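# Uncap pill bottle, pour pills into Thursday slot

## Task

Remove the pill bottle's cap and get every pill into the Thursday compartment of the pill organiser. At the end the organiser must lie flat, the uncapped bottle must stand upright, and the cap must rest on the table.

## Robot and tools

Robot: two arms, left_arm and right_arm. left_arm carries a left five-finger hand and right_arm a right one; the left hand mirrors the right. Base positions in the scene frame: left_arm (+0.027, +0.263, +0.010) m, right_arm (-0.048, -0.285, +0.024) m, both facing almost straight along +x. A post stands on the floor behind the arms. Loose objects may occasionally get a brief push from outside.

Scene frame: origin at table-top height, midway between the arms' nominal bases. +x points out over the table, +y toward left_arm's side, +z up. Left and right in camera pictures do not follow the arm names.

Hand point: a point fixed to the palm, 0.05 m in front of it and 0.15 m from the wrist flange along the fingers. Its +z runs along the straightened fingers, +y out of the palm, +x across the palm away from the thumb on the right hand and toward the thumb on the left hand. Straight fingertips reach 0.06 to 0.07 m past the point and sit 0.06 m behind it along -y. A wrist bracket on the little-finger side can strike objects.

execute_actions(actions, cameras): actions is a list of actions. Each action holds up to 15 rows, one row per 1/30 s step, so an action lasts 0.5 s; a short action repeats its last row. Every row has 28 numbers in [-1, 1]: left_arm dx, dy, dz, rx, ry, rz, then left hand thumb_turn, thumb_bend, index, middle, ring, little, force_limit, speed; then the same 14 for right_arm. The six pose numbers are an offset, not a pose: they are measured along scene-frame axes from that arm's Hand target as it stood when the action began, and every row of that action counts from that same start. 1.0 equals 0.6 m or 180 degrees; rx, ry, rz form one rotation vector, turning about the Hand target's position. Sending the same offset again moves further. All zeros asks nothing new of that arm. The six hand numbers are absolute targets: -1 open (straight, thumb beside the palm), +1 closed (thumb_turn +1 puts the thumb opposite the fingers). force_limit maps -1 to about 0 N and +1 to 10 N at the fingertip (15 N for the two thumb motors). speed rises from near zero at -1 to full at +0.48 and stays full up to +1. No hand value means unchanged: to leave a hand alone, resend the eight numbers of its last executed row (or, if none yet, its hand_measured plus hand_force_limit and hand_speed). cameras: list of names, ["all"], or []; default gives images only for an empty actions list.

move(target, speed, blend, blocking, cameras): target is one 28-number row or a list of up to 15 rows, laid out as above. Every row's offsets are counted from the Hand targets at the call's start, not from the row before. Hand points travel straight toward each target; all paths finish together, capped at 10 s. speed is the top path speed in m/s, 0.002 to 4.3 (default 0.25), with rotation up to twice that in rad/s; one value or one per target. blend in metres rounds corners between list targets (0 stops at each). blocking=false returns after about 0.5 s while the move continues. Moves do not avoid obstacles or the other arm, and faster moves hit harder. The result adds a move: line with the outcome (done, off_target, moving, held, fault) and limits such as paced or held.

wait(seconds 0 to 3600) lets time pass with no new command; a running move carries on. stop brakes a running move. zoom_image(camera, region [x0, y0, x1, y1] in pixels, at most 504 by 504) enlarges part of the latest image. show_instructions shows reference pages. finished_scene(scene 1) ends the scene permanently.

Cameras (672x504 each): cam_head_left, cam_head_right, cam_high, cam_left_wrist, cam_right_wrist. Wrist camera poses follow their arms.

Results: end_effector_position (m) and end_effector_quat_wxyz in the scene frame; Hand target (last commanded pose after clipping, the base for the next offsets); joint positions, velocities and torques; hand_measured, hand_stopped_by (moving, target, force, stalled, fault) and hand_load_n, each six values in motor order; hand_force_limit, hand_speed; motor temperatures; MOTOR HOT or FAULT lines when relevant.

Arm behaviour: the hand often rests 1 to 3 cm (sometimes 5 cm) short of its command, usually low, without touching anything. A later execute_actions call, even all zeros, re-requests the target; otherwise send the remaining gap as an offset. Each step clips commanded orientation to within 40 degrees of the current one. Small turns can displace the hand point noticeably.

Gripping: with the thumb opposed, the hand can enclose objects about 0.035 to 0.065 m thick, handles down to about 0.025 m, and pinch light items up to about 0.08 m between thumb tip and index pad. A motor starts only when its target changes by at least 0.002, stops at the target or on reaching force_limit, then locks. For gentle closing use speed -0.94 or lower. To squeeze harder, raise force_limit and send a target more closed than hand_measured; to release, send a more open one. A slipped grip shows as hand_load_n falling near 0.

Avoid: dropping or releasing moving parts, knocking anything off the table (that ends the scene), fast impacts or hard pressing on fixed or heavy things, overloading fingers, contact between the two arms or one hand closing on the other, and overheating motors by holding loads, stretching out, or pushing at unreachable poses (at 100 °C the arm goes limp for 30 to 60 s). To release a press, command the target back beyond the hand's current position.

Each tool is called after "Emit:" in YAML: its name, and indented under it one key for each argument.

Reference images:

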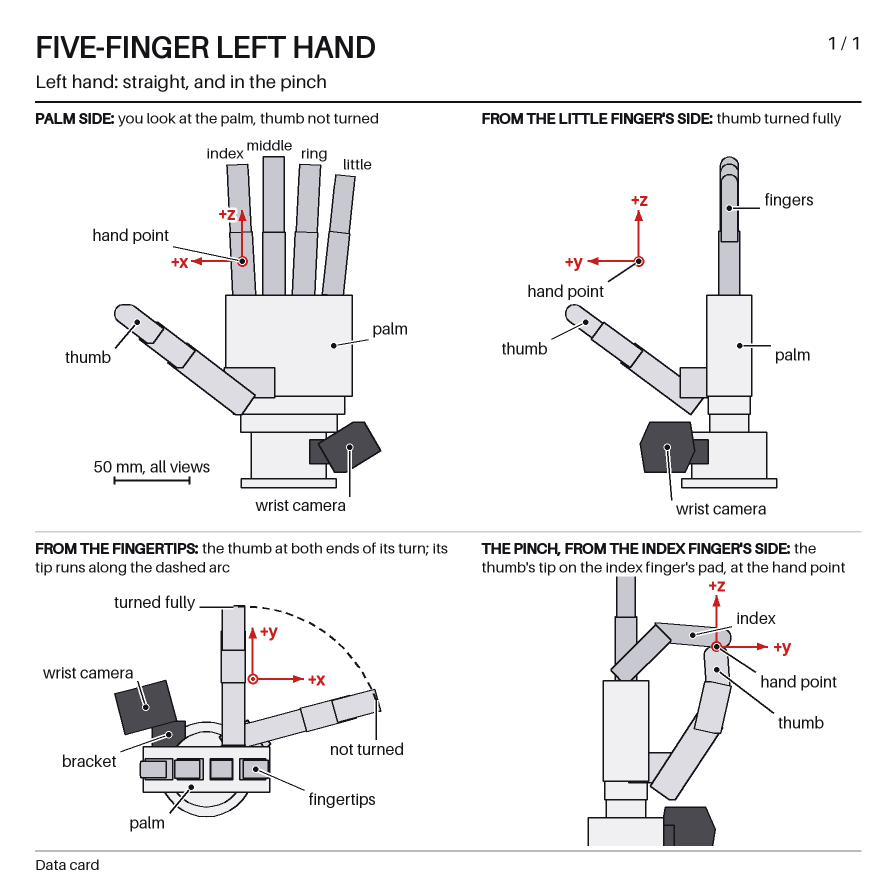

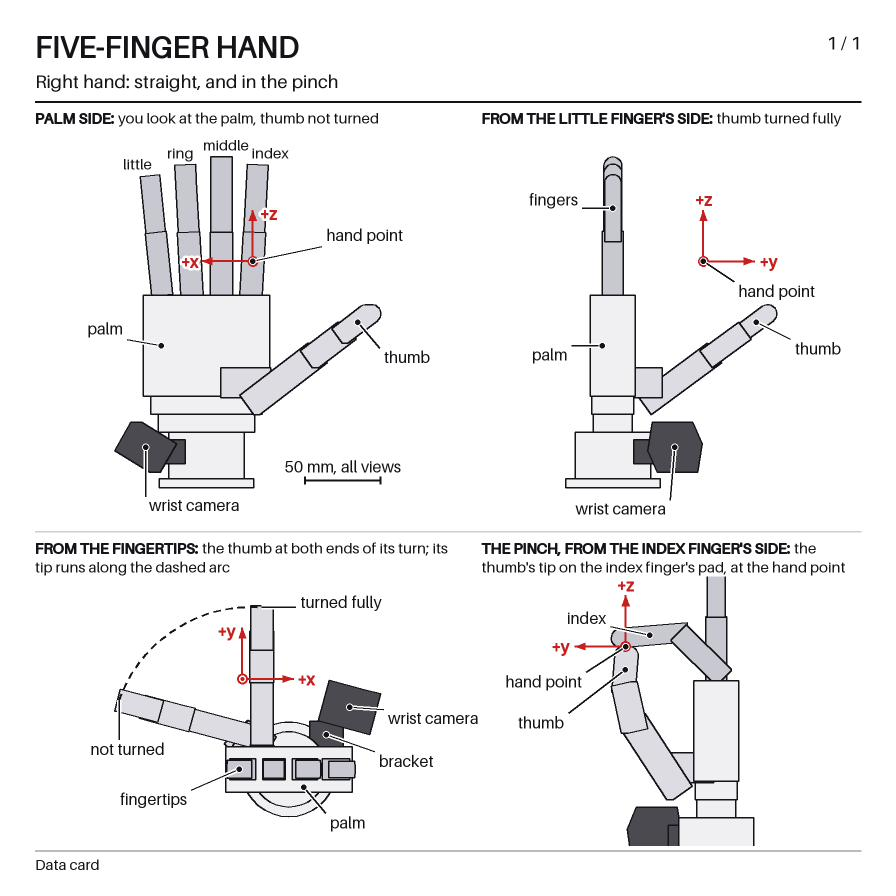

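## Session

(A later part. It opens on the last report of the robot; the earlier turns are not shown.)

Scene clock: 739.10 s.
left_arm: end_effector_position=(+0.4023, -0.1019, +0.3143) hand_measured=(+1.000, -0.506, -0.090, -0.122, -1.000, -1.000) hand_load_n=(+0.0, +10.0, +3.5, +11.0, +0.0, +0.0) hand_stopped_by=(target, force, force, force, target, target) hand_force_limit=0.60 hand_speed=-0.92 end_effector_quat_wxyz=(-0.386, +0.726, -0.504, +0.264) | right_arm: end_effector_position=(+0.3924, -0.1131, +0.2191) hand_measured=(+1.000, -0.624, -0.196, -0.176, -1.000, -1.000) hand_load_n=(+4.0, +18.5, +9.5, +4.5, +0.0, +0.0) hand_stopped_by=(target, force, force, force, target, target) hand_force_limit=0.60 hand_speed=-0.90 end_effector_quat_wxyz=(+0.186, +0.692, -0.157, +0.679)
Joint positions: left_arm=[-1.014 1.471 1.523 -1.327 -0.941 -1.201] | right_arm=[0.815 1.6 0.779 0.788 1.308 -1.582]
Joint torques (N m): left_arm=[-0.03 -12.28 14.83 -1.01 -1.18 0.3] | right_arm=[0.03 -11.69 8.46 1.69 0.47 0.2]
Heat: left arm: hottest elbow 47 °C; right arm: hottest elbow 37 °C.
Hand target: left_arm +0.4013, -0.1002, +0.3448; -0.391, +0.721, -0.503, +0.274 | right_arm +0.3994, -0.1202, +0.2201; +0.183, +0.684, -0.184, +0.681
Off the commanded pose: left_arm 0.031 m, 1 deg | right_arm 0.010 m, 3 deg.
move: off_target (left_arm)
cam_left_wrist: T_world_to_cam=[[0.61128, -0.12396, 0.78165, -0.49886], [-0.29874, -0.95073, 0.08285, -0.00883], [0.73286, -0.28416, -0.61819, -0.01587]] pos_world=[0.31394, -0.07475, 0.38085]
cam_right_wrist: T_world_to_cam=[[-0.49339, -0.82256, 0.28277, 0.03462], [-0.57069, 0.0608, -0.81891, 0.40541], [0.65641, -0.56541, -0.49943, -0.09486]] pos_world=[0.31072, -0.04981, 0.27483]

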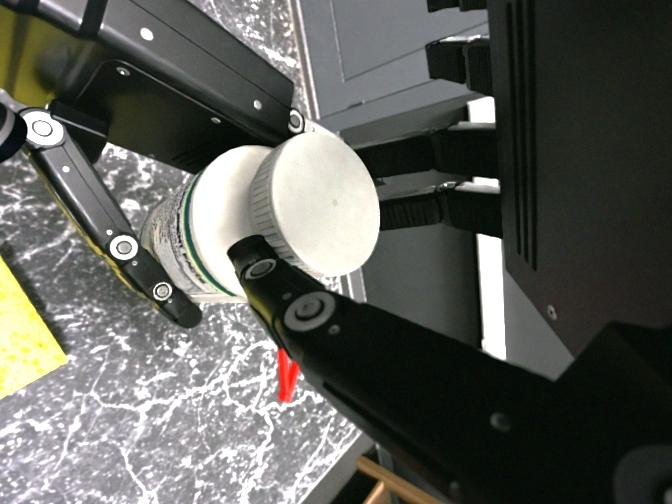

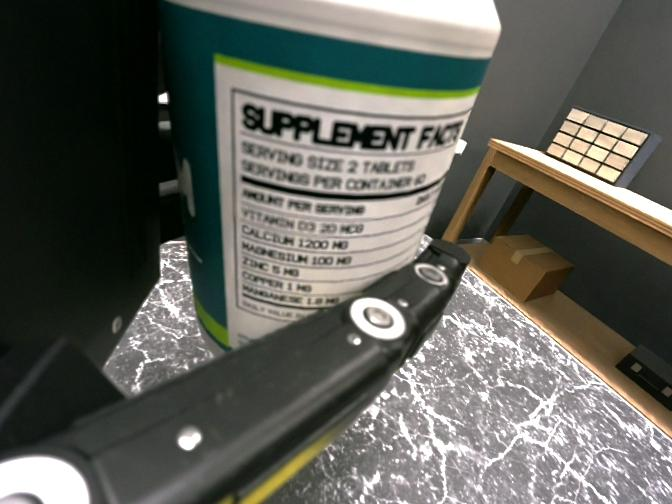

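Emit:
move:
  target: [0,0,0.06,0,0,0,1,0.1,0.1,0.1,-1,-1,0.6,-0.92,0,0,0,0,0,0,1,0.4,0.4,0.4,-1,-1,0.6,-0.9]
  speed: 0.05
  cameras: ["cam_left_wrist","cam_right_wrist"]

Emit:
zoom_image:
  camera: "cam_left_wrist"
  region: [180, 100, 420, 340]

Scene clock: 745.77 s.
left_arm: end_effector_position=(+0.4023, -0.1018, +0.3271) hand_measured=(+1.000, -0.506, -0.090, -0.122, -1.000, -1.000) hand_load_n=(+0.0, +10.5, +3.0, +10.5, +0.0, +0.0) hand_stopped_by=(target, force, force, force, target, target) hand_force_limit=0.60 hand_speed=-0.92 end_effector_quat_wxyz=(-0.394, +0.722, -0.514, +0.244) | right_arm: end_effector_position=(+0.3936, -0.1119, +0.2303) hand_measured=(+1.000, -0.624, -0.196, -0.176, -1.000, -1.000) hand_load_n=(+3.0, +19.0, +8.5, +4.0, +0.0, +0.0) hand_stopped_by=(target, force, force, force, target, target) hand_force_limit=0.60 hand_speed=-0.90 end_effector_quat_wxyz=(+0.179, +0.687, -0.166, +0.684)
Joint positions: left_arm=[-1.014 1.503 1.602 -1.421 -0.942 -1.202] | right_arm=[0.815 1.585 0.79 0.798 1.311 -1.593]
Joint torques (N m): left_arm=[-0.03 -14.27 16.87 -1.09 -1.2 0.32] | right_arm=[0.09 -10.17 7.6 1.44 0.32 0.32]
Heat: left arm: hottest elbow 47 °C; right arm: hottest elbow 37 °C.
Hand target: left_arm +0.4013, -0.1001, +0.3808; -0.391, +0.721, -0.503, +0.274 | right_arm +0.3994, -0.1202, +0.2200; +0.182, +0.684, -0.184, +0.682
Off the commanded pose: left_arm 0.054 m, 4 deg | right_arm 0.014 m, 2 deg.
move: off_target (left_arm)
cam_left_wrist: T_world_to_cam=[[0.63105, -0.15444, 0.76021, -0.51298], [-0.29649, -0.9536, 0.05238, -0.00113], [0.71685, -0.25845, -0.64756, 0.01077]] pos_world=[0.31566, -0.07752, 0.39701]
cam_right_wrist: T_world_to_cam=[[-0.50081, -0.82568, 0.25969, 0.04105], [-0.55461, 0.07577, -0.82866, 0.41275], [0.66453, -0.55902, -0.49588, -0.09266]] pos_world=[0.31105, -0.04918, 0.28542]

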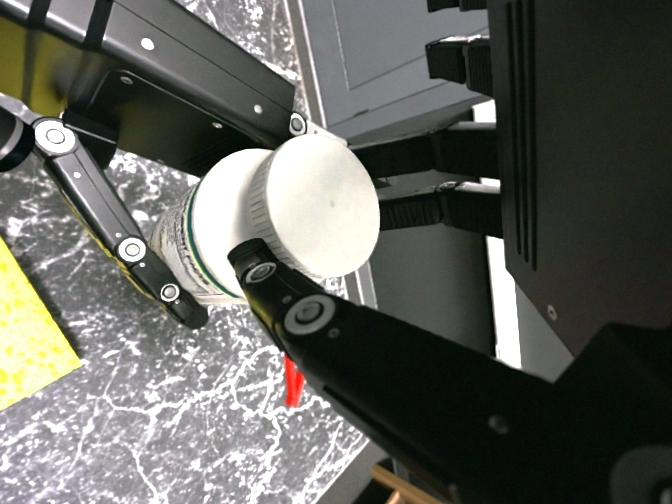

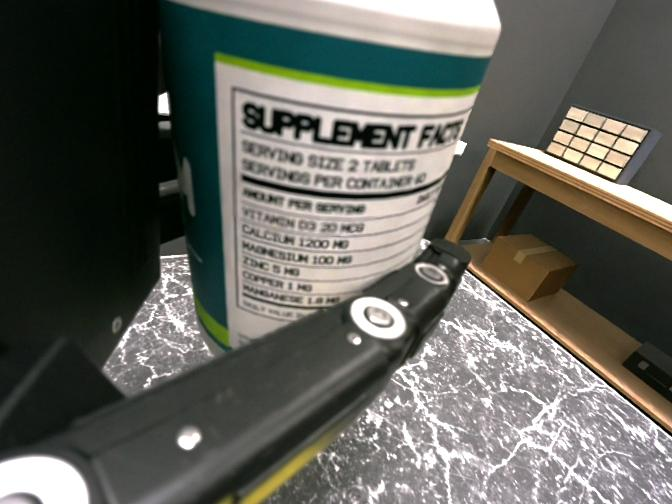

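Scaled by 2.100 from the camera's image (finer frame: 960x720).

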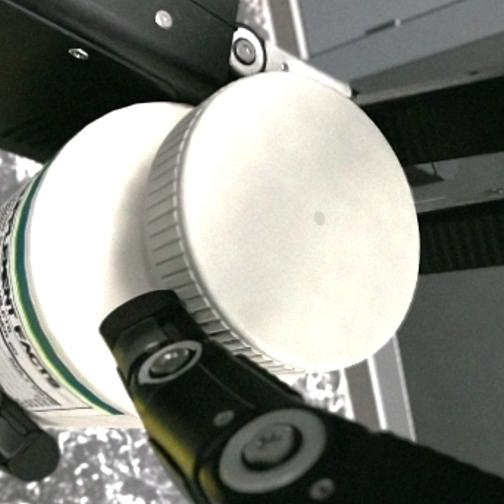

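Emit:
move:
  target:
    - [0,0,-0.075,0,0,0,1,0.1,0.1,0.1,-1,-1,0.6,-0.92,0,0,0,0,0,0,1,0.4,0.4,0.4,-1,-1,0.6,-0.9]
    - [0,0,-0.075,0,0,0,1,-0.68,-0.35,-0.38,-1,-1,-0.5,-0.4,0,0,0,0,0,0,1,0.4,0.4,0.4,-1,-1,0.6,-0.9]
    - [0,0,0.02,0,0,0,1,-0.68,-0.35,-0.38,-1,-1,-0.5,-0.4,0,0,0,0,0,0,1,0.4,0.4,0.4,-1,-1,0.6,-0.9]
    - [-0.0177,0.0243,0.0,0,0,-0.4444,1,-0.68,-0.35,-0.38,-1,-1,-0.5,-0.4,0,0,0,0,0,0,1,0.4,0.4,0.4,-1,-1,0.6,-0.9]
  speed: [0.06,0.1,0.1,0.25]
  blend: [0,0,0.0,0]
  cameras: ["cam_left_wrist","cam_right_wrist","cam_head_left","cam_head_right"]

Scene clock: 761.07 s.
left_arm: end_effector_position=(+0.3818, -0.0879, +0.3653) hand_measured=(+1.000, -0.680, -0.350, -0.380, -1.000, -1.000) hand_load_n=(+0.5, +0.0, +0.0, +0.0, +0.0, +0.0) hand_stopped_by=(target, target, target, target, target, target) hand_force_limit=-0.50 hand_speed=-0.40 end_effector_quat_wxyz=(+0.114, -0.231, +0.853, -0.454) | right_arm: end_effector_position=(+0.3954, -0.1155, +0.2250) hand_measured=(+1.000, -0.624, -0.196, -0.176, -1.000, -1.000) hand_load_n=(+0.0, +16.5, +8.5, +7.5, +0.0, +0.0) hand_stopped_by=(target, force, force, force, target, target) hand_force_limit=0.60 hand_speed=-0.90 end_effector_quat_wxyz=(+0.175, +0.684, -0.180, +0.685)
Joint positions: left_arm=[-0.626 1.215 1.344 -0.774 0.369 0.247] | right_arm=[0.806 1.593 0.79 0.798 1.316 -1.56]
Joint torques (N m): left_arm=[1.79 -8.18 14.26 0.9 0.49 0.22] | right_arm=[0.79 -11.11 7.64 1.09 0.08 0.03]
Heat: left arm: hottest elbow 48 °C; right arm: hottest elbow 37 °C.
Hand target: left_arm +0.3905, -0.0857, +0.3807; +0.124, -0.229, +0.848, -0.461 | right_arm +0.3995, -0.1204, +0.2200; +0.183, +0.684, -0.184, +0.681
Off the commanded pose: left_arm 0.018 m, 1 deg | right_arm 0.008 m, 1 deg.
move: off_target (left_arm); target 2's new numbers were sent with left_arm's hand 0.014 m and 1 deg from that target
cam_left_wrist: T_world_to_cam=[[-0.01, -0.61305, 0.78998, -0.33335], [-0.98463, 0.14378, 0.09912, 0.34623], [-0.17435, -0.77685, -0.60507, 0.33294]] pos_world=[0.39563, 0.0045, 0.43047]
cam_right_wrist: T_world_to_cam=[[-0.51568, -0.824, 0.23475, 0.05197], [-0.54443, 0.10358, -0.83239, 0.40964], [0.66157, -0.55705, -0.50202, -0.09574]] pos_world=[0.31317, -0.05294, 0.28072]
Images, in order (width x height): cam_head_left 672x504, cam_head_right 672x504, cam_left_wrist 672x504, cam_right_wrist 672x504.

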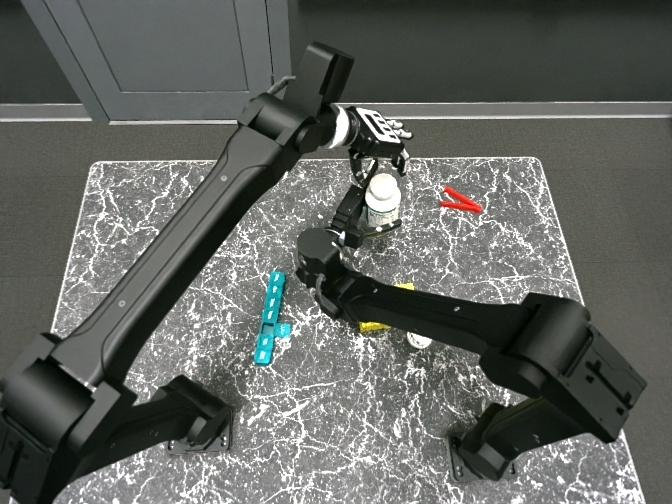

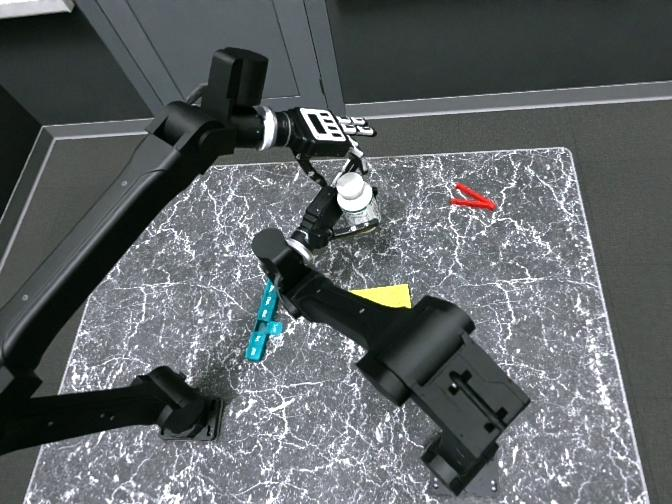

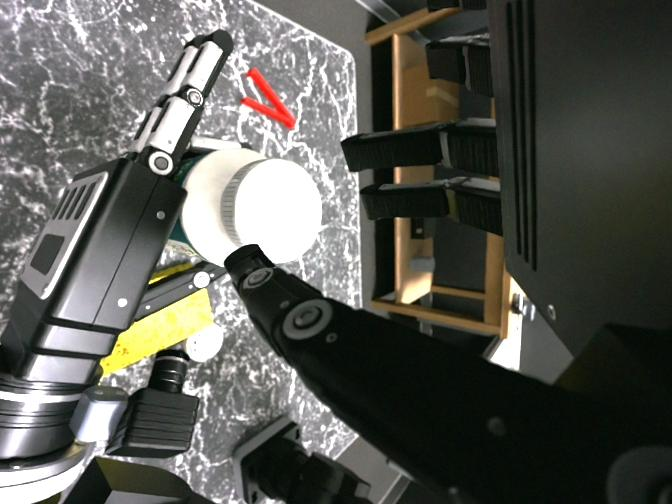

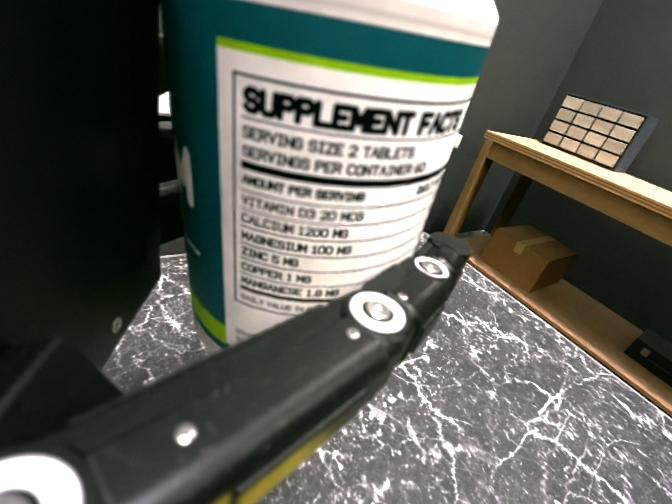

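Emit:
zoom_image:
  camera: "cam_head_left"
  region: [350, 160, 410, 230]

Emit:
zoom_image:
  camera: "cam_left_wrist"
  region: [160, 130, 340, 290]

Scaled by 7.200 from the camera's image (finer frame: 960x720).

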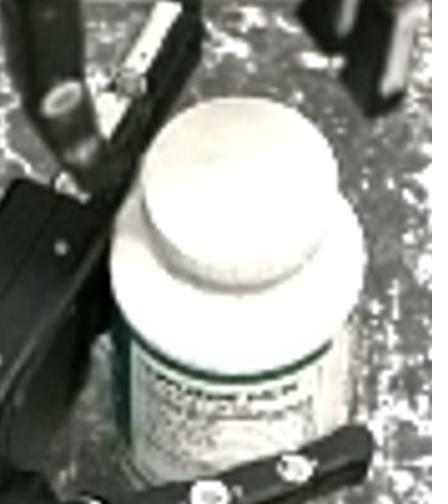

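Scaled by 2.800 from the camera's image (finer frame: 960x720).

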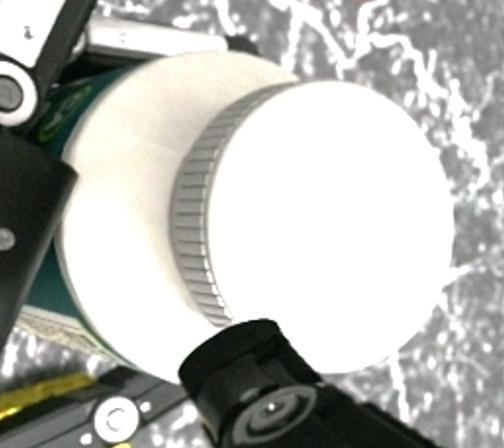

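Emit:
move:
  target:
    - [-0.015,-0.06,-0.03,0,0,0,1,-0.68,-0.35,-0.38,-1,-1,-0.5,-0.4,0,0,0,0,0,0,1,0.4,0.4,0.4,-1,-1,0.6,-0.9]
    - [0,-0.006,-0.03,0,0,0,1,-0.68,-0.35,-0.38,-1,-1,-0.5,-0.4,0,0,0,0,0,0,1,0.4,0.4,0.4,-1,-1,0.6,-0.9]
    - [0,-0.006,-0.0922,0,0,0,1,-0.68,-0.35,-0.38,-1,-1,-0.5,-0.4,0,0,0,0,0,0,1,0.4,0.4,0.4,-1,-1,0.6,-0.9]
  speed: 0.1
  cameras: ["cam_left_wrist"]

Scene clock: 779.30 s.
left_arm: end_effector_position=(+0.3853, -0.0923, +0.3164) hand_measured=(+1.000, -0.680, -0.350, -0.380, -1.000, -1.000) hand_load_n=(+0.0, +0.0, +0.0, +0.0, +0.0, +0.0) hand_stopped_by=(target, target, target, target, target, target) hand_force_limit=-0.50 hand_speed=-0.40 end_effector_quat_wxyz=(+0.112, -0.233, +0.855, -0.450) | right_arm: end_effector_position=(+0.3954, -0.1155, +0.2250) hand_measured=(+1.000, -0.624, -0.196, -0.176, -1.000, -1.000) hand_load_n=(+0.0, +16.5, +8.0, +7.5, +0.0, +0.0) hand_stopped_by=(target, force, force, force, target, target) hand_force_limit=0.60 hand_speed=-0.90 end_effector_quat_wxyz=(+0.175, +0.684, -0.180, +0.685)
Joint positions: left_arm=[-0.631 1.226 1.229 -0.658 0.363 0.243] | right_arm=[0.806 1.593 0.79 0.798 1.316 -1.56]
Joint torques (N m): left_arm=[1.55 -9.64 11.23 1.85 0.48 0.21] | right_arm=[0.79 -11.11 7.64 1.09 0.08 0.03]
Heat: left arm: hottest elbow 48 °C; right arm: hottest elbow 37 °C.
Hand target: left_arm +0.3906, -0.0892, +0.3256; +0.124, -0.229, +0.848, -0.461 | right_arm +0.3995, -0.1204, +0.2200; +0.183, +0.684, -0.184, +0.681
Off the commanded pose: left_arm 0.011 m, 2 deg | right_arm 0.008 m, 1 deg.
move: off_target (left_arm)
cam_left_wrist: T_world_to_cam=[[-0.00269, -0.61849, 0.78579, -0.29946], [-0.98408, 0.14126, 0.10781, 0.352], [-0.17768, -0.77299, -0.60903, 0.30344]] pos_world=[0.39951, -0.00038, 0.38216]

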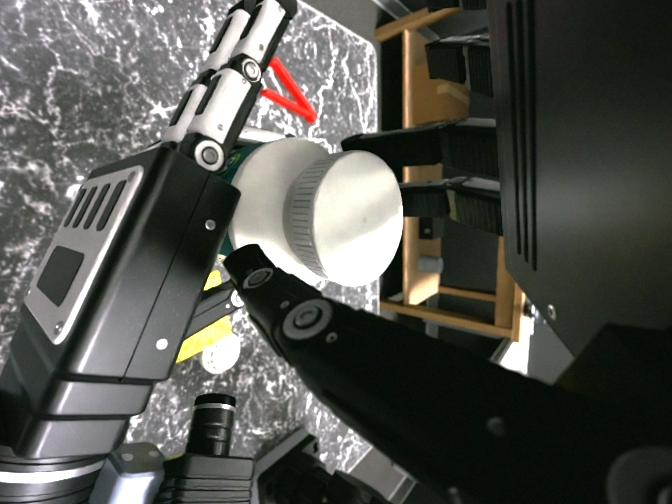

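Emit:
move:
  target:
    - [-0.006,0,0.05,0,0,0,1,-0.68,-0.35,-0.38,-1,-1,-0.5,-0.4,0,0,0,0,0,0,1,0.4,0.4,0.4,-1,-1,0.6,-0.9]
    - [-0.009,-0.002,0.009,0,0,0,1,-0.68,-0.35,-0.38,-1,-1,-0.5,-0.4,0,0,0,0,0,0,1,0.4,0.4,0.4,-1,-1,0.6,-0.9]
  speed: 0.1
  cameras: ["cam_left_wrist"]

Scene clock: 785.20 s.
left_arm: end_effector_position=(+0.3826, -0.0904, +0.3225) hand_measured=(+1.000, -0.680, -0.350, -0.380, -1.000, -1.000) hand_load_n=(+0.0, +0.0, +0.0, +0.0, +0.0, +0.0) hand_stopped_by=(target, target, target, target, target, target) hand_force_limit=-0.50 hand_speed=-0.40 end_effector_quat_wxyz=(+0.113, -0.233, +0.854, -0.451) | right_arm: end_effector_position=(+0.3953, -0.1156, +0.2250) hand_measured=(+1.000, -0.624, -0.196, -0.176, -1.000, -1.000) hand_load_n=(+0.0, +16.5, +9.0, +7.0, +0.0, +0.0) hand_stopped_by=(target, force, force, force, target, target) hand_force_limit=0.60 hand_speed=-0.90 end_effector_quat_wxyz=(+0.175, +0.684, -0.180, +0.685)
Joint positions: left_arm=[-0.631 1.216 1.235 -0.671 0.363 0.243] | right_arm=[0.806 1.593 0.79 0.798 1.317 -1.56]
Joint torques (N m): left_arm=[0.62 -9.41 11.19 1.84 0.19 0.15] | right_arm=[0.85 -11.11 7.62 1.07 0.07 0.03]
Heat: left arm: hottest elbow 48 °C; right arm: hottest elbow 37 °C.
Hand target: left_arm +0.3851, -0.0903, +0.3309; +0.124, -0.229, +0.848, -0.461 | right_arm +0.3994, -0.1204, +0.2200; +0.183, +0.684, -0.184, +0.681
Off the commanded pose: left_arm 0.009 m, 2 deg | right_arm 0.008 m, 1 deg.
move: done
cam_left_wrist: T_world_to_cam=[[-0.00465, -0.61717, 0.78682, -0.30243], [-0.98434, 0.14147, 0.10515, 0.34936], [-0.17621, -0.77401, -0.60816, 0.30722]] pos_world=[0.39661, 0.00172, 0.38806]

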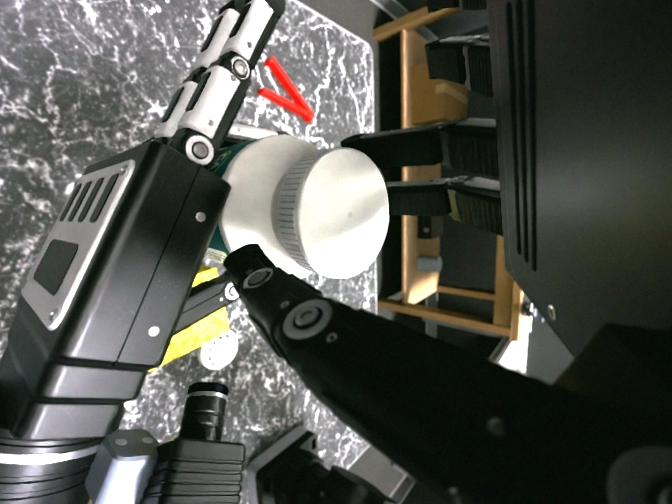

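Emit:
move:
  target: [-0.004,-0.006,0,0,0,0,1,0.1,0.1,0.1,-1,-1,0.6,-0.92,0,0,0,0,0,0,1,0.4,0.4,0.4,-1,-1,0.6,-0.9]
  cameras: ["cam_left_wrist"]

Scene clock: 790.50 s.
left_arm: end_effector_position=(+0.3870, -0.0937, +0.3263) hand_measured=(+1.000, -0.488, -0.136, -0.128, -1.000, -1.000) hand_load_n=(+0.0, +11.5, +8.5, +10.5, +0.0, +0.0) hand_stopped_by=(target, force, force, force, target, target) hand_force_limit=0.60 hand_speed=-0.92 end_effector_quat_wxyz=(+0.122, -0.230, +0.850, -0.459) | right_arm: end_effector_position=(+0.3953, -0.1147, +0.2259) hand_measured=(+1.000, -0.624, -0.196, -0.176, -1.000, -1.000) hand_load_n=(+2.5, +17.5, +9.0, +5.0, +0.0, +0.0) hand_stopped_by=(target, force, force, force, target, target) hand_force_limit=0.60 hand_speed=-0.90 end_effector_quat_wxyz=(+0.179, +0.686, -0.173, +0.684)
Joint positions: left_arm=[-0.634 1.216 1.235 -0.645 0.355 0.242] | right_arm=[0.807 1.593 0.79 0.798 1.313 -1.576]
Joint torques (N m): left_arm=[-0.03 -9.52 11.17 1.11 0.14 0.1] | right_arm=[0.67 -11.05 7.62 1.24 0.22 0.15]
Heat: left arm: hottest elbow 47 °C; right arm: hottest elbow 37 °C.
Hand target: left_arm +0.3828, -0.0939, +0.3309; +0.124, -0.229, +0.848, -0.461 | right_arm +0.3994, -0.1203, +0.2200; +0.183, +0.684, -0.184, +0.681
Off the commanded pose: left_arm 0.006 m, 0 deg | right_arm 0.009 m, 1 deg.
move: done
cam_left_wrist: T_world_to_cam=[[-0.02007, -0.60791, 0.79375, -0.3029], [-0.98706, 0.13839, 0.08103, 0.36235], [-0.15911, -0.78185, -0.60282, 0.29861]] pos_world=[0.39909, -0.00082, 0.39108]

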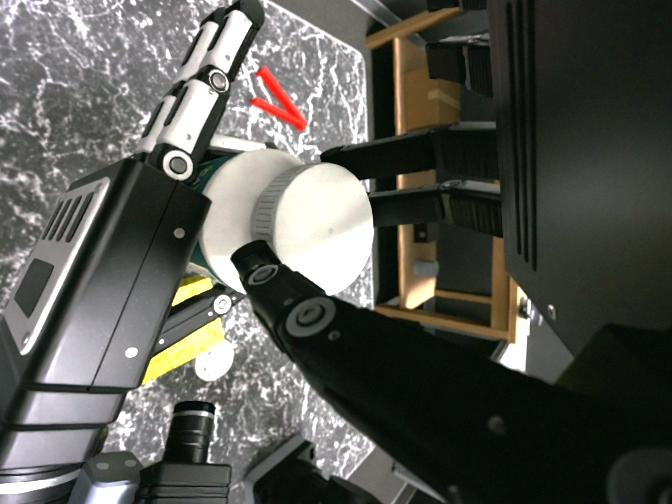

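Emit:
move:
  target:
    - [0.0143,0.0007,0.003,0,0,0.1111,1,0.1,0.1,0.1,-1,-1,0.6,-0.92,0,0,0,0,0,0,1,0.4,0.4,0.4,-1,-1,0.6,-0.9]
    - [0.0247,-0.0005,0.0107,0,0,0.2222,1,0.1,0.1,0.1,-1,-1,0.6,-0.92,0,0,0,0,0,0,1,0.4,0.4,0.4,-1,-1,0.6,-0.9]
  speed: 0.12

Scene clock: 799.47 s.
left_arm: end_effector_position=(+0.3995, -0.0869, +0.3250) hand_measured=(+1.000, -0.486, -0.136, -0.128, -1.000, -1.000) hand_load_n=(-1.5, +3.0, +6.5, +0.0, +0.0, +0.0) hand_stopped_by=(target, force, force, force, target, target) hand_force_limit=0.60 hand_speed=-0.92 end_effector_quat_wxyz=(+0.274, -0.510, +0.717, -0.388) | right_arm: end_effector_position=(+0.3953, -0.1144, +0.2245) hand_measured=(+1.000, -0.624, -0.196, -0.176, -1.000, -1.000) hand_load_n=(+1.0, +17.0, +9.5, +6.5, +0.0, +0.0) hand_stopped_by=(target, force, force, force, target, target) hand_force_limit=0.60 hand_speed=-0.90 end_effector_quat_wxyz=(+0.175, +0.685, -0.177, +0.684)
Joint positions: left_arm=[-0.833 1.179 1.203 -0.661 -0.395 -0.281] | right_arm=[0.807 1.594 0.79 0.798 1.315 -1.562]
Joint torques (N m): left_arm=[-0.85 -7.47 14.35 0.38 -0.24 0.18] | right_arm=[0.67 -11.28 7.61 1.1 0.15 0.05]
Heat: left arm: hottest elbow 47 °C; right arm: hottest elbow 37 °C.
Hand target: left_arm +0.3976, -0.0942, +0.3372; +0.274, -0.505, +0.719, -0.391 | right_arm +0.3994, -0.1202, +0.2201; +0.183, +0.684, -0.184, +0.681
Off the commanded pose: left_arm 0.014 m, 1 deg | right_arm 0.008 m, 1 deg.
move: off_target (left_arm)

Emit:
execute_actions:
  actions: []
  cameras: ["cam_left_wrist","cam_right_wrist"]

Scene clock: 802.33 s.
left_arm: end_effector_position=(+0.3995, -0.0869, +0.3250) hand_measured=(+1.000, -0.486, -0.136, -0.128, -1.000, -1.000) hand_load_n=(-1.0, +3.0, +6.5, +0.0, -0.5, +0.0) hand_stopped_by=(target, force, force, force, target, target) hand_force_limit=0.60 hand_speed=-0.92 end_effector_quat_wxyz=(+0.274, -0.511, +0.717, -0.388) | right_arm: end_effector_position=(+0.3953, -0.1144, +0.2245) hand_measured=(+1.000, -0.624, -0.196, -0.176, -1.000, -1.000) hand_load_n=(+1.0, +16.5, +9.0, +6.0, +0.0, +0.0) hand_stopped_by=(target, force, force, force, target, target) hand_force_limit=0.60 hand_speed=-0.90 end_effector_quat_wxyz=(+0.175, +0.685, -0.178, +0.684)
Joint positions: left_arm=[-0.833 1.179 1.203 -0.661 -0.395 -0.282] | right_arm=[0.807 1.594 0.79 0.798 1.315 -1.562]
Joint velocities: within noise
Joint torques (N m): left_arm=[-0.85 -7.53 14.34 0.38 -0.26 0.16] | right_arm=[0.67 -11.28 7.62 1.1 0.15 0.04]
Motor temperatures (°C): left_arm=[28 31 47 28 32 32] | right_arm=[29 35 37 32 31 28]
Heat: left arm: hottest elbow 47 °C; right arm: hottest elbow 37 °C.
Hand target: left_arm +0.3976, -0.0942, +0.3372; +0.274, -0.505, +0.719, -0.391 | right_arm +0.3994, -0.1202, +0.2201; +0.182, +0.684, -0.184, +0.682
Off the commanded pose: left_arm 0.014 m, 1 deg | right_arm 0.008 m, 1 deg.
camera_calibration:
cam_left_wrist: T_world_to_cam=[[0.38013, -0.47428, 0.79408, -0.44588], [-0.83933, -0.53759, 0.08071, 0.25623], [0.38861, -0.69718, -0.60243, 0.09361]] pos_world=[0.34818, -0.00846, 0.38978]
cam_right_wrist: T_world_to_cam=[[-0.51236, -0.82512, 0.23806, 0.0507], [-0.54647, 0.09941, -0.83156, 0.40921], [0.66247, -0.55615, -0.50183, -0.09565]] pos_world=[0.31296, -0.05204, 0.28022]
Images, in order (width x height): cam_left_wrist 672x504, cam_right_wrist 672x504.

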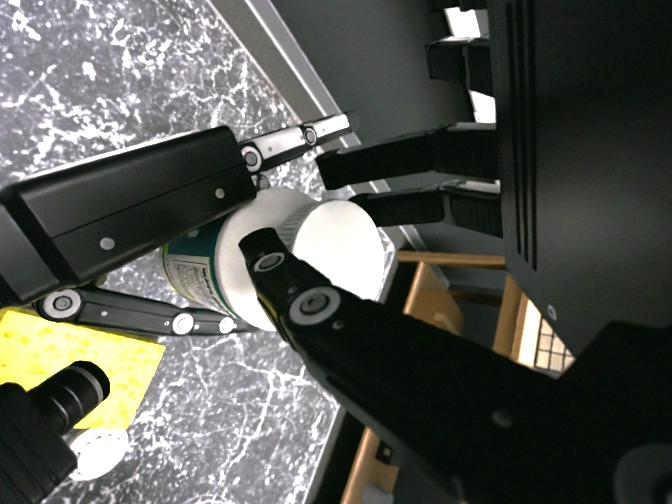

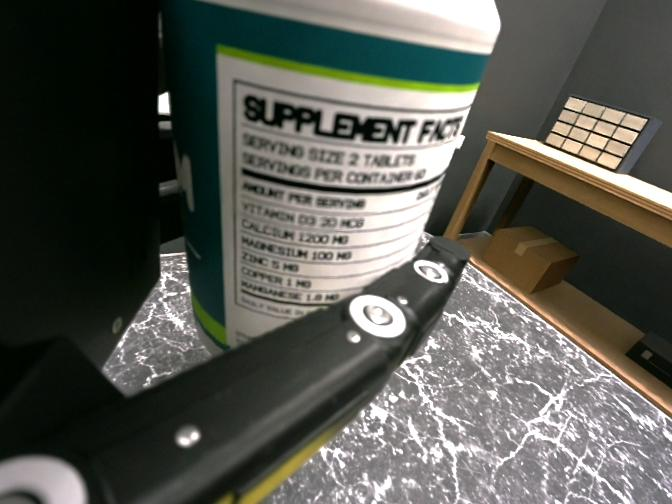

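Emit:
move:
  target:
    - [0,0,0,0,0,0,1,-0.68,-0.35,-0.38,-1,-1,-0.5,-0.4,0,0,0,0,0,0,1,0.4,0.4,0.4,-1,-1,0.6,-0.9]
    - [0,0,0.05,0,0,0,1,-0.68,-0.35,-0.38,-1,-1,-0.5,-0.4,0,0,0,0,0,0,1,0.4,0.4,0.4,-1,-1,0.6,-0.9]
    - [-0.017,-0.0412,0.05,0,0,-0.2222,1,-0.68,-0.35,-0.38,-1,-1,-0.5,-0.4,0,0,0,0,0,0,1,0.4,0.4,0.4,-1,-1,0.6,-0.9]
    - [-0.017,0.0088,0.05,0,0,-0.2222,1,-0.68,-0.35,-0.38,-1,-1,-0.5,-0.4,0,0,0,0,0,0,1,0.4,0.4,0.4,-1,-1,0.6,-0.9]
    - [-0.017,0.0088,-0.0162,0,0,-0.2222,1,-0.68,-0.35,-0.38,-1,-1,-0.5,-0.4,0,0,0,0,0,0,1,0.4,0.4,0.4,-1,-1,0.6,-0.9]
  speed: [0.1,0.1,0.2,0.1,0.1]
  cameras: ["cam_left_wrist"]

Scene clock: 818.30 s.
left_arm: end_effector_position=(+0.3811, -0.0925, +0.3187) hand_measured=(+1.000, -0.680, -0.350, -0.380, -1.000, -1.000) hand_load_n=(+0.0, +0.0, +0.0, -0.5, +0.0, +0.0) hand_stopped_by=(target, target, target, target, target, target) hand_force_limit=-0.50 hand_speed=-0.40 end_effector_quat_wxyz=(+0.112, -0.232, +0.855, -0.451) | right_arm: end_effector_position=(+0.3952, -0.1149, +0.2244) hand_measured=(+1.000, -0.624, -0.196, -0.176, -1.000, -1.000) hand_load_n=(+0.0, +16.5, +8.5, +7.0, +0.0, +0.0) hand_stopped_by=(target, force, force, force, target, target) hand_force_limit=0.60 hand_speed=-0.90 end_effector_quat_wxyz=(+0.175, +0.685, -0.179, +0.684)
Joint positions: left_arm=[-0.637 1.217 1.227 -0.663 0.36 0.241] | right_arm=[0.807 1.594 0.79 0.798 1.316 -1.56]
Joint torques (N m): left_arm=[1.73 -9.52 11.33 1.96 0.48 0.21] | right_arm=[0.73 -11.28 7.64 1.09 0.09 0.03]
Heat: left arm: hottest elbow 48 °C; right arm: hottest elbow 37 °C.
Hand target: left_arm +0.3874, -0.0890, +0.3276; +0.124, -0.229, +0.848, -0.461 | right_arm +0.3994, -0.1202, +0.2201; +0.183, +0.684, -0.184, +0.682
Off the commanded pose: left_arm 0.011 m, 2 deg | right_arm 0.008 m, 1 deg.
move: off_target (left_arm)
cam_left_wrist: T_world_to_cam=[[-0.00463, -0.61842, 0.78583, -0.30059], [-0.98388, 0.14332, 0.107, 0.34796], [-0.1788, -0.77267, -0.60911, 0.30451]] pos_world=[0.39541, -0.00048, 0.38446]

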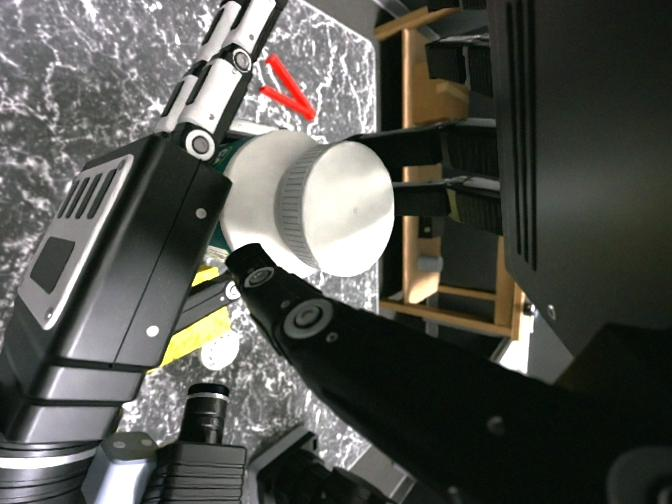

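Emit:
move:
  target: [0,0,0,0,0,0,1,0.1,0.1,0.1,-1,-1,0.6,-0.92,0,0,0,0,0,0,1,0.4,0.4,0.4,-1,-1,0.6,-0.9]

Scene clock: 822.93 s.
left_arm: end_effector_position=(+0.3848, -0.0955, +0.3210) hand_measured=(+1.000, -0.498, -0.092, -0.114, -1.000, -1.000) hand_load_n=(+0.5, +11.5, +9.5, +10.0, +0.0, +0.0) hand_stopped_by=(target, force, force, force, target, target) hand_force_limit=0.60 hand_speed=-0.92 end_effector_quat_wxyz=(+0.116, -0.229, +0.851, -0.457) | right_arm: end_effector_position=(+0.3952, -0.1144, +0.2259) hand_measured=(+1.000, -0.624, -0.196, -0.176, -1.000, -1.000) hand_load_n=(+2.5, +17.5, +9.0, +5.0, +0.0, +0.0) hand_stopped_by=(target, force, force, force, target, target) hand_force_limit=0.60 hand_speed=-0.90 end_effector_quat_wxyz=(+0.182, +0.687, -0.168, +0.683)
Joint positions: left_arm=[-0.637 1.22 1.227 -0.642 0.362 0.241] | right_arm=[0.808 1.594 0.79 0.798 1.313 -1.585]
Joint torques (N m): left_arm=[1.73 -9.58 11.32 1.14 0.4 0.21] | right_arm=[0.62 -11.16 7.58 1.35 0.26 0.22]
Heat: left arm: hottest elbow 48 °C; right arm: hottest elbow 37 °C.
Hand target: left_arm +0.3875, -0.0890, +0.3276; +0.124, -0.229, +0.848, -0.461 | right_arm +0.3994, -0.1204, +0.2201; +0.183, +0.684, -0.184, +0.681
Off the commanded pose: left_arm 0.010 m, 1 deg | right_arm 0.009 m, 2 deg.
move: done

Emit:
move:
  target:
    - [0.0032,-0.0085,0.004,0,0,0.1111,1,0.1,0.1,0.1,-1,-1,0.6,-0.92,0,0,0,0,0,0,1,0.4,0.4,0.4,-1,-1,0.6,-0.9]
    - [0.0098,-0.0143,0.009,0,0,0.2222,1,0.1,0.1,0.1,-1,-1,0.6,-0.92,0,0,0,0,0,0,1,0.4,0.4,0.4,-1,-1,0.6,-0.9]
  speed: 0.12

Scene clock: 831.80 s.
left_arm: end_effector_position=(+0.3902, -0.1018, +0.3194) hand_measured=(+1.000, -0.498, -0.090, -0.114, -1.000, -1.000) hand_load_n=(-1.0, +10.0, +2.0, +14.0, +0.0, +0.0) hand_stopped_by=(target, force, force, force, target, target) hand_force_limit=0.60 hand_speed=-0.92 end_effector_quat_wxyz=(+0.263, -0.502, +0.723, -0.395) | right_arm: end_effector_position=(+0.3966, -0.1110, +0.2249) hand_measured=(+1.000, -0.624, -0.196, -0.176, -1.000, -1.000) hand_load_n=(+3.5, +18.0, +8.5, +4.5, +0.0, +0.0) hand_stopped_by=(target, force, force, force, target, target) hand_force_limit=0.60 hand_speed=-0.90 end_effector_quat_wxyz=(+0.179, +0.690, -0.160, +0.683)
Joint positions: left_arm=[-0.862 1.186 1.193 -0.641 -0.387 -0.291] | right_arm=[0.812 1.597 0.79 0.798 1.3 -1.59]
Joint torques (N m): left_arm=[0.5 -8.23 14.23 -0.05 -0.94 0.17] | right_arm=[0.38 -11.46 7.54 1.46 0.83 0.25]
Heat: left arm: hottest elbow 48 °C; right arm: hottest elbow 37 °C.
Hand target: left_arm +0.3933, -0.0977, +0.3329; +0.274, -0.505, +0.719, -0.391 | right_arm +0.3994, -0.1203, +0.2200; +0.183, +0.684, -0.184, +0.681
Off the commanded pose: left_arm 0.015 m, 1 deg | right_arm 0.011 m, 3 deg.
move: off_target (left_arm)

Same pattern as the successful stroke. Continue.

Emit:
move:
  target:
    - [0.0078,-0.0005,0.0142,0,0,0.1111,1,0.1,0.1,0.1,-1,-1,0.6,-0.92,0,0,0,0,0,0,1,0.4,0.4,0.4,-1,-1,0.6,-0.9]
  speed: 0.12

Emit:
move:
  target: [0.005,0.0005,0.018,0,0,0.1111,1,0.1,0.1,0.1,-1,-1,0.6,-0.92,0,0,0,0,0,0,1,0.4,0.4,0.4,-1,-1,0.6,-0.9]
  speed: 0.12
  cameras: ["cam_left_wrist","cam_right_wrist"]

Scene clock: 836.40 s.
left_arm: end_effector_position=(+0.3959, -0.1011, +0.3186) hand_measured=(+1.000, -0.498, -0.090, -0.114, -1.000, -1.000) hand_load_n=(-1.0, +10.0, +0.5, +13.5, +0.0, +0.0) hand_stopped_by=(target, force, force, force, target, target) hand_force_limit=0.60 hand_speed=-0.92 end_effector_quat_wxyz=(-0.328, +0.623, -0.627, +0.334) | right_arm: end_effector_position=(+0.3956, -0.1096, +0.2244) hand_measured=(+1.000, -0.624, -0.196, -0.176, -1.000, -1.000) hand_load_n=(+4.0, +18.0, +8.5, +4.0, +0.0, +0.0) hand_stopped_by=(target, force, force, force, target, target) hand_force_limit=0.60 hand_speed=-0.90 end_effector_quat_wxyz=(+0.179, +0.690, -0.160, +0.683)
Joint positions: left_arm=[-0.955 1.285 1.311 -0.873 -0.722 -0.648] | right_arm=[0.815 1.598 0.79 0.798 1.302 -1.589]
Joint torques (N m): left_arm=[0.38 -9.76 14.75 -0.38 -1.14 0.2] | right_arm=[0.03 -11.58 7.54 1.46 0.73 0.24]
Heat: left arm: hottest elbow 48 °C; right arm: hottest elbow 37 °C.
Hand target: left_arm +0.3979, -0.0979, +0.3416; -0.338, +0.622, -0.620, +0.338 | right_arm +0.3994, -0.1203, +0.2200; +0.183, +0.684, -0.184, +0.681
Off the commanded pose: left_arm 0.023 m, 1 deg | right_arm 0.012 m, 3 deg.
move: off_target (left_arm)

Scene clock: 838.73 s.
left_arm: end_effector_position=(+0.4026, -0.0987, +0.3189) hand_measured=(+1.000, -0.498, -0.090, -0.114, -1.000, -1.000) hand_load_n=(-1.0, +11.0, +3.5, +11.5, +0.0, +0.0) hand_stopped_by=(target, force, force, force, target, target) hand_force_limit=0.60 hand_speed=-0.92 end_effector_quat_wxyz=(-0.388, +0.725, -0.507, +0.260) | right_arm: end_effector_position=(+0.3945, -0.1099, +0.2243) hand_measured=(+1.000, -0.624, -0.196, -0.176, -1.000, -1.000) hand_load_n=(+3.5, +18.0, +8.5, +4.0, +0.0, +0.0) hand_stopped_by=(target, force, force, force, target, target) hand_force_limit=0.60 hand_speed=-0.90 end_effector_quat_wxyz=(+0.180, +0.689, -0.162, +0.683)
Joint positions: left_arm=[-1.009 1.469 1.535 -1.342 -0.94 -1.191] | right_arm=[0.817 1.598 0.79 0.798 1.308 -1.588]
Joint torques (N m): left_arm=[-0.21 -12.45 15.06 -1.03 -1.21 0.25] | right_arm=[-0.09 -11.58 7.54 1.43 0.46 0.24]
Heat: left arm: hottest elbow 48 °C; right arm: hottest elbow 37 °C.
Hand target: left_arm +0.4009, -0.0976, +0.3523; -0.391, +0.721, -0.503, +0.274 | right_arm +0.3994, -0.1203, +0.2200; +0.183, +0.684, -0.184, +0.681
Off the commanded pose: left_arm 0.034 m, 2 deg | right_arm 0.012 m, 3 deg.
move: off_target (left_arm)
cam_left_wrist: T_world_to_cam=[[0.61504, -0.13155, 0.77744, -0.50318], [-0.2999, -0.95091, 0.07635, -0.00362], [0.72923, -0.28011, -0.6243, -0.00854]] pos_world=[0.31462, -0.07203, 0.38614]
cam_right_wrist: T_world_to_cam=[[-0.49556, -0.82647, 0.26715, 0.04074], [-0.56041, 0.06925, -0.82532, 0.40901], [0.6636, -0.5587, -0.49748, -0.09439]] pos_world=[0.31204, -0.04739, 0.27972]

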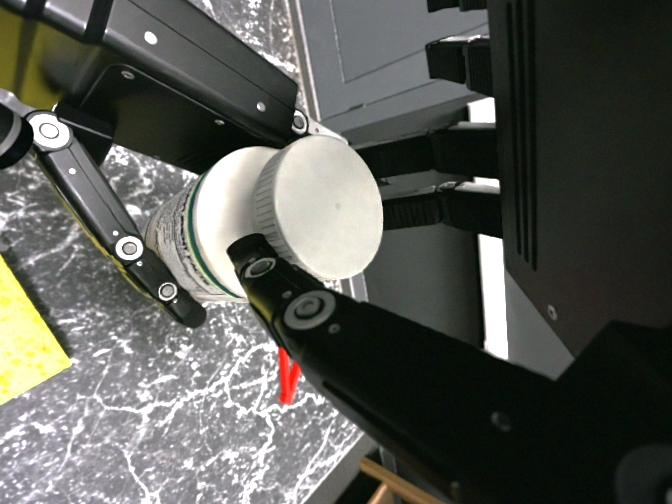

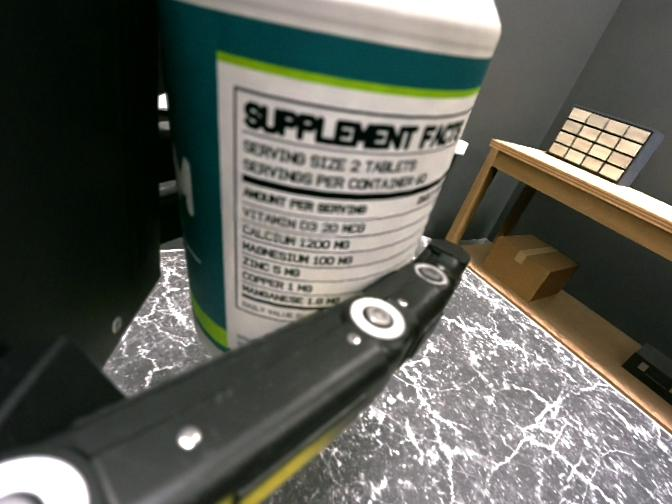

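Emit:
move:
  target: [0,0,0.06,0,0,0,1,0.1,0.1,0.1,-1,-1,0.6,-0.92,0,0,0,0,0,0,1,0.4,0.4,0.4,-1,-1,0.6,-0.9]
  speed: 0.06
  cameras: ["cam_left_wrist"]

Scene clock: 842.87 s.
left_arm: end_effector_position=(+0.4026, -0.0993, +0.3303) hand_measured=(+1.000, -0.498, -0.090, -0.114, -1.000, -1.000) hand_load_n=(+0.0, +11.5, +3.0, +11.0, +0.0, +0.0) hand_stopped_by=(target, force, force, force, target, target) hand_force_limit=0.60 hand_speed=-0.92 end_effector_quat_wxyz=(-0.395, +0.721, -0.516, +0.240) | right_arm: end_effector_position=(+0.3945, -0.1102, +0.2342) hand_measured=(+1.000, -0.624, -0.196, -0.176, -1.000, -1.000) hand_load_n=(+2.0, +18.0, +8.5, +4.0, +0.0, +0.0) hand_stopped_by=(target, force, force, force, target, target) hand_force_limit=0.60 hand_speed=-0.90 end_effector_quat_wxyz=(+0.178, +0.686, -0.164, +0.686)
Joint positions: left_arm=[-1.009 1.504 1.613 -1.435 -0.939 -1.196] | right_arm=[0.817 1.582 0.795 0.802 1.309 -1.605]
Joint torques (N m): left_arm=[-0.21 -14.45 17.31 -1.07 -1.26 0.31] | right_arm=[-0.03 -9.93 7.15 1.25 0.44 0.35]
Heat: left arm: hottest elbow 49 °C; right arm: hottest elbow 37 °C.
Hand target: left_arm +0.4010, -0.0976, +0.3882; -0.391, +0.721, -0.503, +0.274 | right_arm +0.3994, -0.1203, +0.2201; +0.183, +0.684, -0.184, +0.681
Off the commanded pose: left_arm 0.058 m, 4 deg | right_arm 0.018 m, 2 deg.
move: off_target (left_arm)
cam_left_wrist: T_world_to_cam=[[0.63603, -0.15941, 0.75502, -0.51597], [-0.29593, -0.95401, 0.04788, 0.00251], [0.71266, -0.25388, -0.65395, 0.01751]] pos_world=[0.31644, -0.0754, 0.4009]

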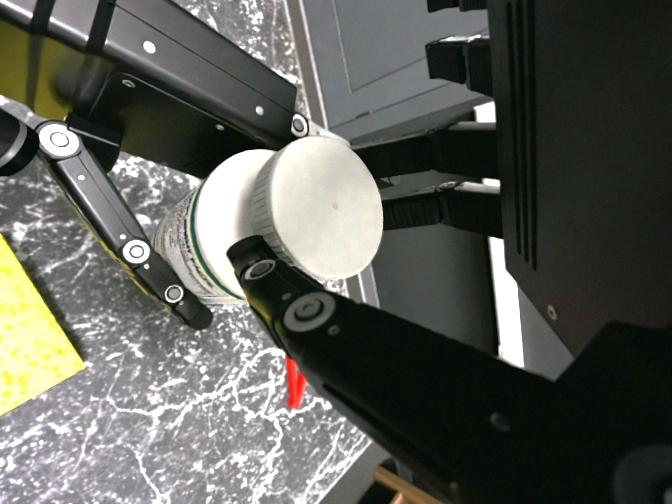

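Emit:
zoom_image:
  camera: "cam_left_wrist"
  region: [180, 100, 420, 340]

Scaled by 2.100 from the camera's image (finer frame: 960x720).

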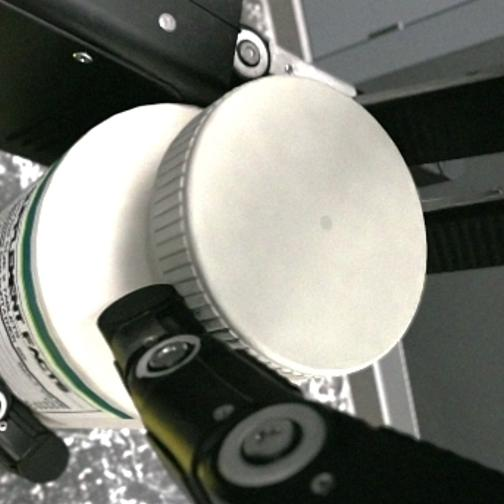

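Emit:
move:
  target:
    - [0,0,-0.075,0,0,0,1,0.1,0.1,0.1,-1,-1,0.6,-0.92,0,0,0,0,0,0,1,0.4,0.4,0.4,-1,-1,0.6,-0.9]
    - [0,0,-0.075,0,0,0,1,-0.68,-0.35,-0.38,-1,-1,-0.5,-0.4,0,0,0,0,0,0,1,0.4,0.4,0.4,-1,-1,0.6,-0.9]
    - [0,0,-0.005,0,0,0,1,-0.68,-0.35,-0.38,-1,-1,-0.5,-0.4,0,0,0,0,0,0,1,0.4,0.4,0.4,-1,-1,0.6,-0.9]
    - [-0.0223,-0.0337,-0.005,0,0,-0.4444,1,-0.68,-0.35,-0.38,-1,-1,-0.5,-0.4,0,0,0,0,0,0,1,0.4,0.4,0.4,-1,-1,0.6,-0.9]
    - [-0.0223,0.0163,-0.005,0,0,-0.4444,1,-0.68,-0.35,-0.38,-1,-1,-0.5,-0.4,0,0,0,0,0,0,1,0.4,0.4,0.4,-1,-1,0.6,-0.9]
  speed: [0.06,0.1,0.1,0.25,0.1]
  cameras: ["cam_left_wrist"]

Scene clock: 869.00 s.
left_arm: end_effector_position=(+0.3844, -0.0936, +0.3754) hand_measured=(+1.000, -0.680, -0.350, -0.380, -1.000, -1.000) hand_load_n=(+0.5, +0.0, +0.0, +0.0, +0.0, +0.0) hand_stopped_by=(target, target, target, target, target, target) hand_force_limit=-0.50 hand_speed=-0.40 end_effector_quat_wxyz=(+0.117, -0.230, +0.851, -0.457) | right_arm: end_effector_position=(+0.3964, -0.1144, +0.2273) hand_measured=(+1.000, -0.624, -0.196, -0.176, -1.000, -1.000) hand_load_n=(+0.0, +15.5, +7.5, +7.5, +0.0, +0.0) hand_stopped_by=(target, force, force, force, target, target) hand_force_limit=0.60 hand_speed=-0.90 end_effector_quat_wxyz=(+0.172, +0.682, -0.183, +0.686)
Joint positions: left_arm=[-0.635 1.227 1.376 -0.784 0.362 0.241] | right_arm=[0.806 1.592 0.795 0.802 1.317 -1.56]
Joint torques (N m): left_arm=[1.67 -9.11 12.38 0.88 0.48 0.21] | right_arm=[0.85 -11.05 7.21 0.9 0.06 0.03]
Heat: left arm: hottest elbow 49 °C; right arm: hottest elbow 37 °C.
Hand target: left_arm +0.3876, -0.0878, +0.3853; +0.124, -0.229, +0.848, -0.461 | right_arm +0.3994, -0.1202, +0.2201; +0.183, +0.684, -0.184, +0.681
Off the commanded pose: left_arm 0.012 m, 1 deg | right_arm 0.010 m, 1 deg.
move: off_target (left_arm); target 2's new numbers were sent with left_arm's hand 0.018 m and 2 deg from that target
cam_left_wrist: T_world_to_cam=[[-0.01573, -0.60924, 0.79283, -0.34331], [-0.98547, 0.14357, 0.09077, 0.35203], [-0.16913, -0.77988, -0.60265, 0.33195]] pos_world=[0.39765, -0.00081, 0.44028]

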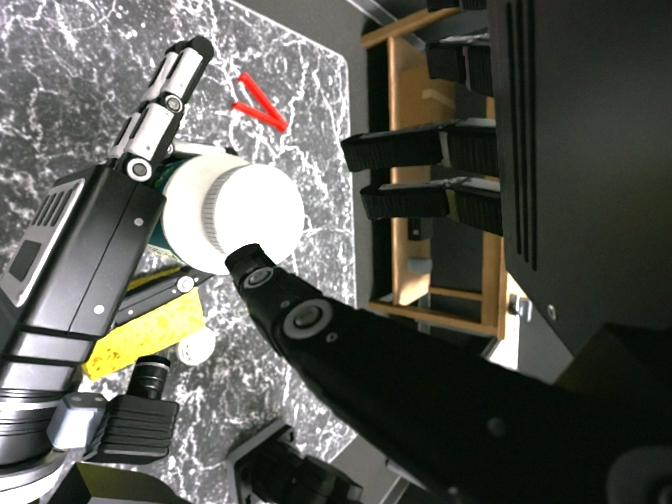

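Emit:
zoom_image:
  camera: "cam_left_wrist"
  region: [150, 140, 320, 290]

Scaled by 2.965 from the camera's image (finer frame: 960x720).

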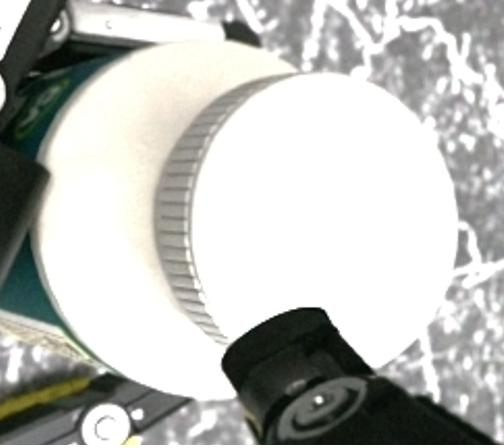

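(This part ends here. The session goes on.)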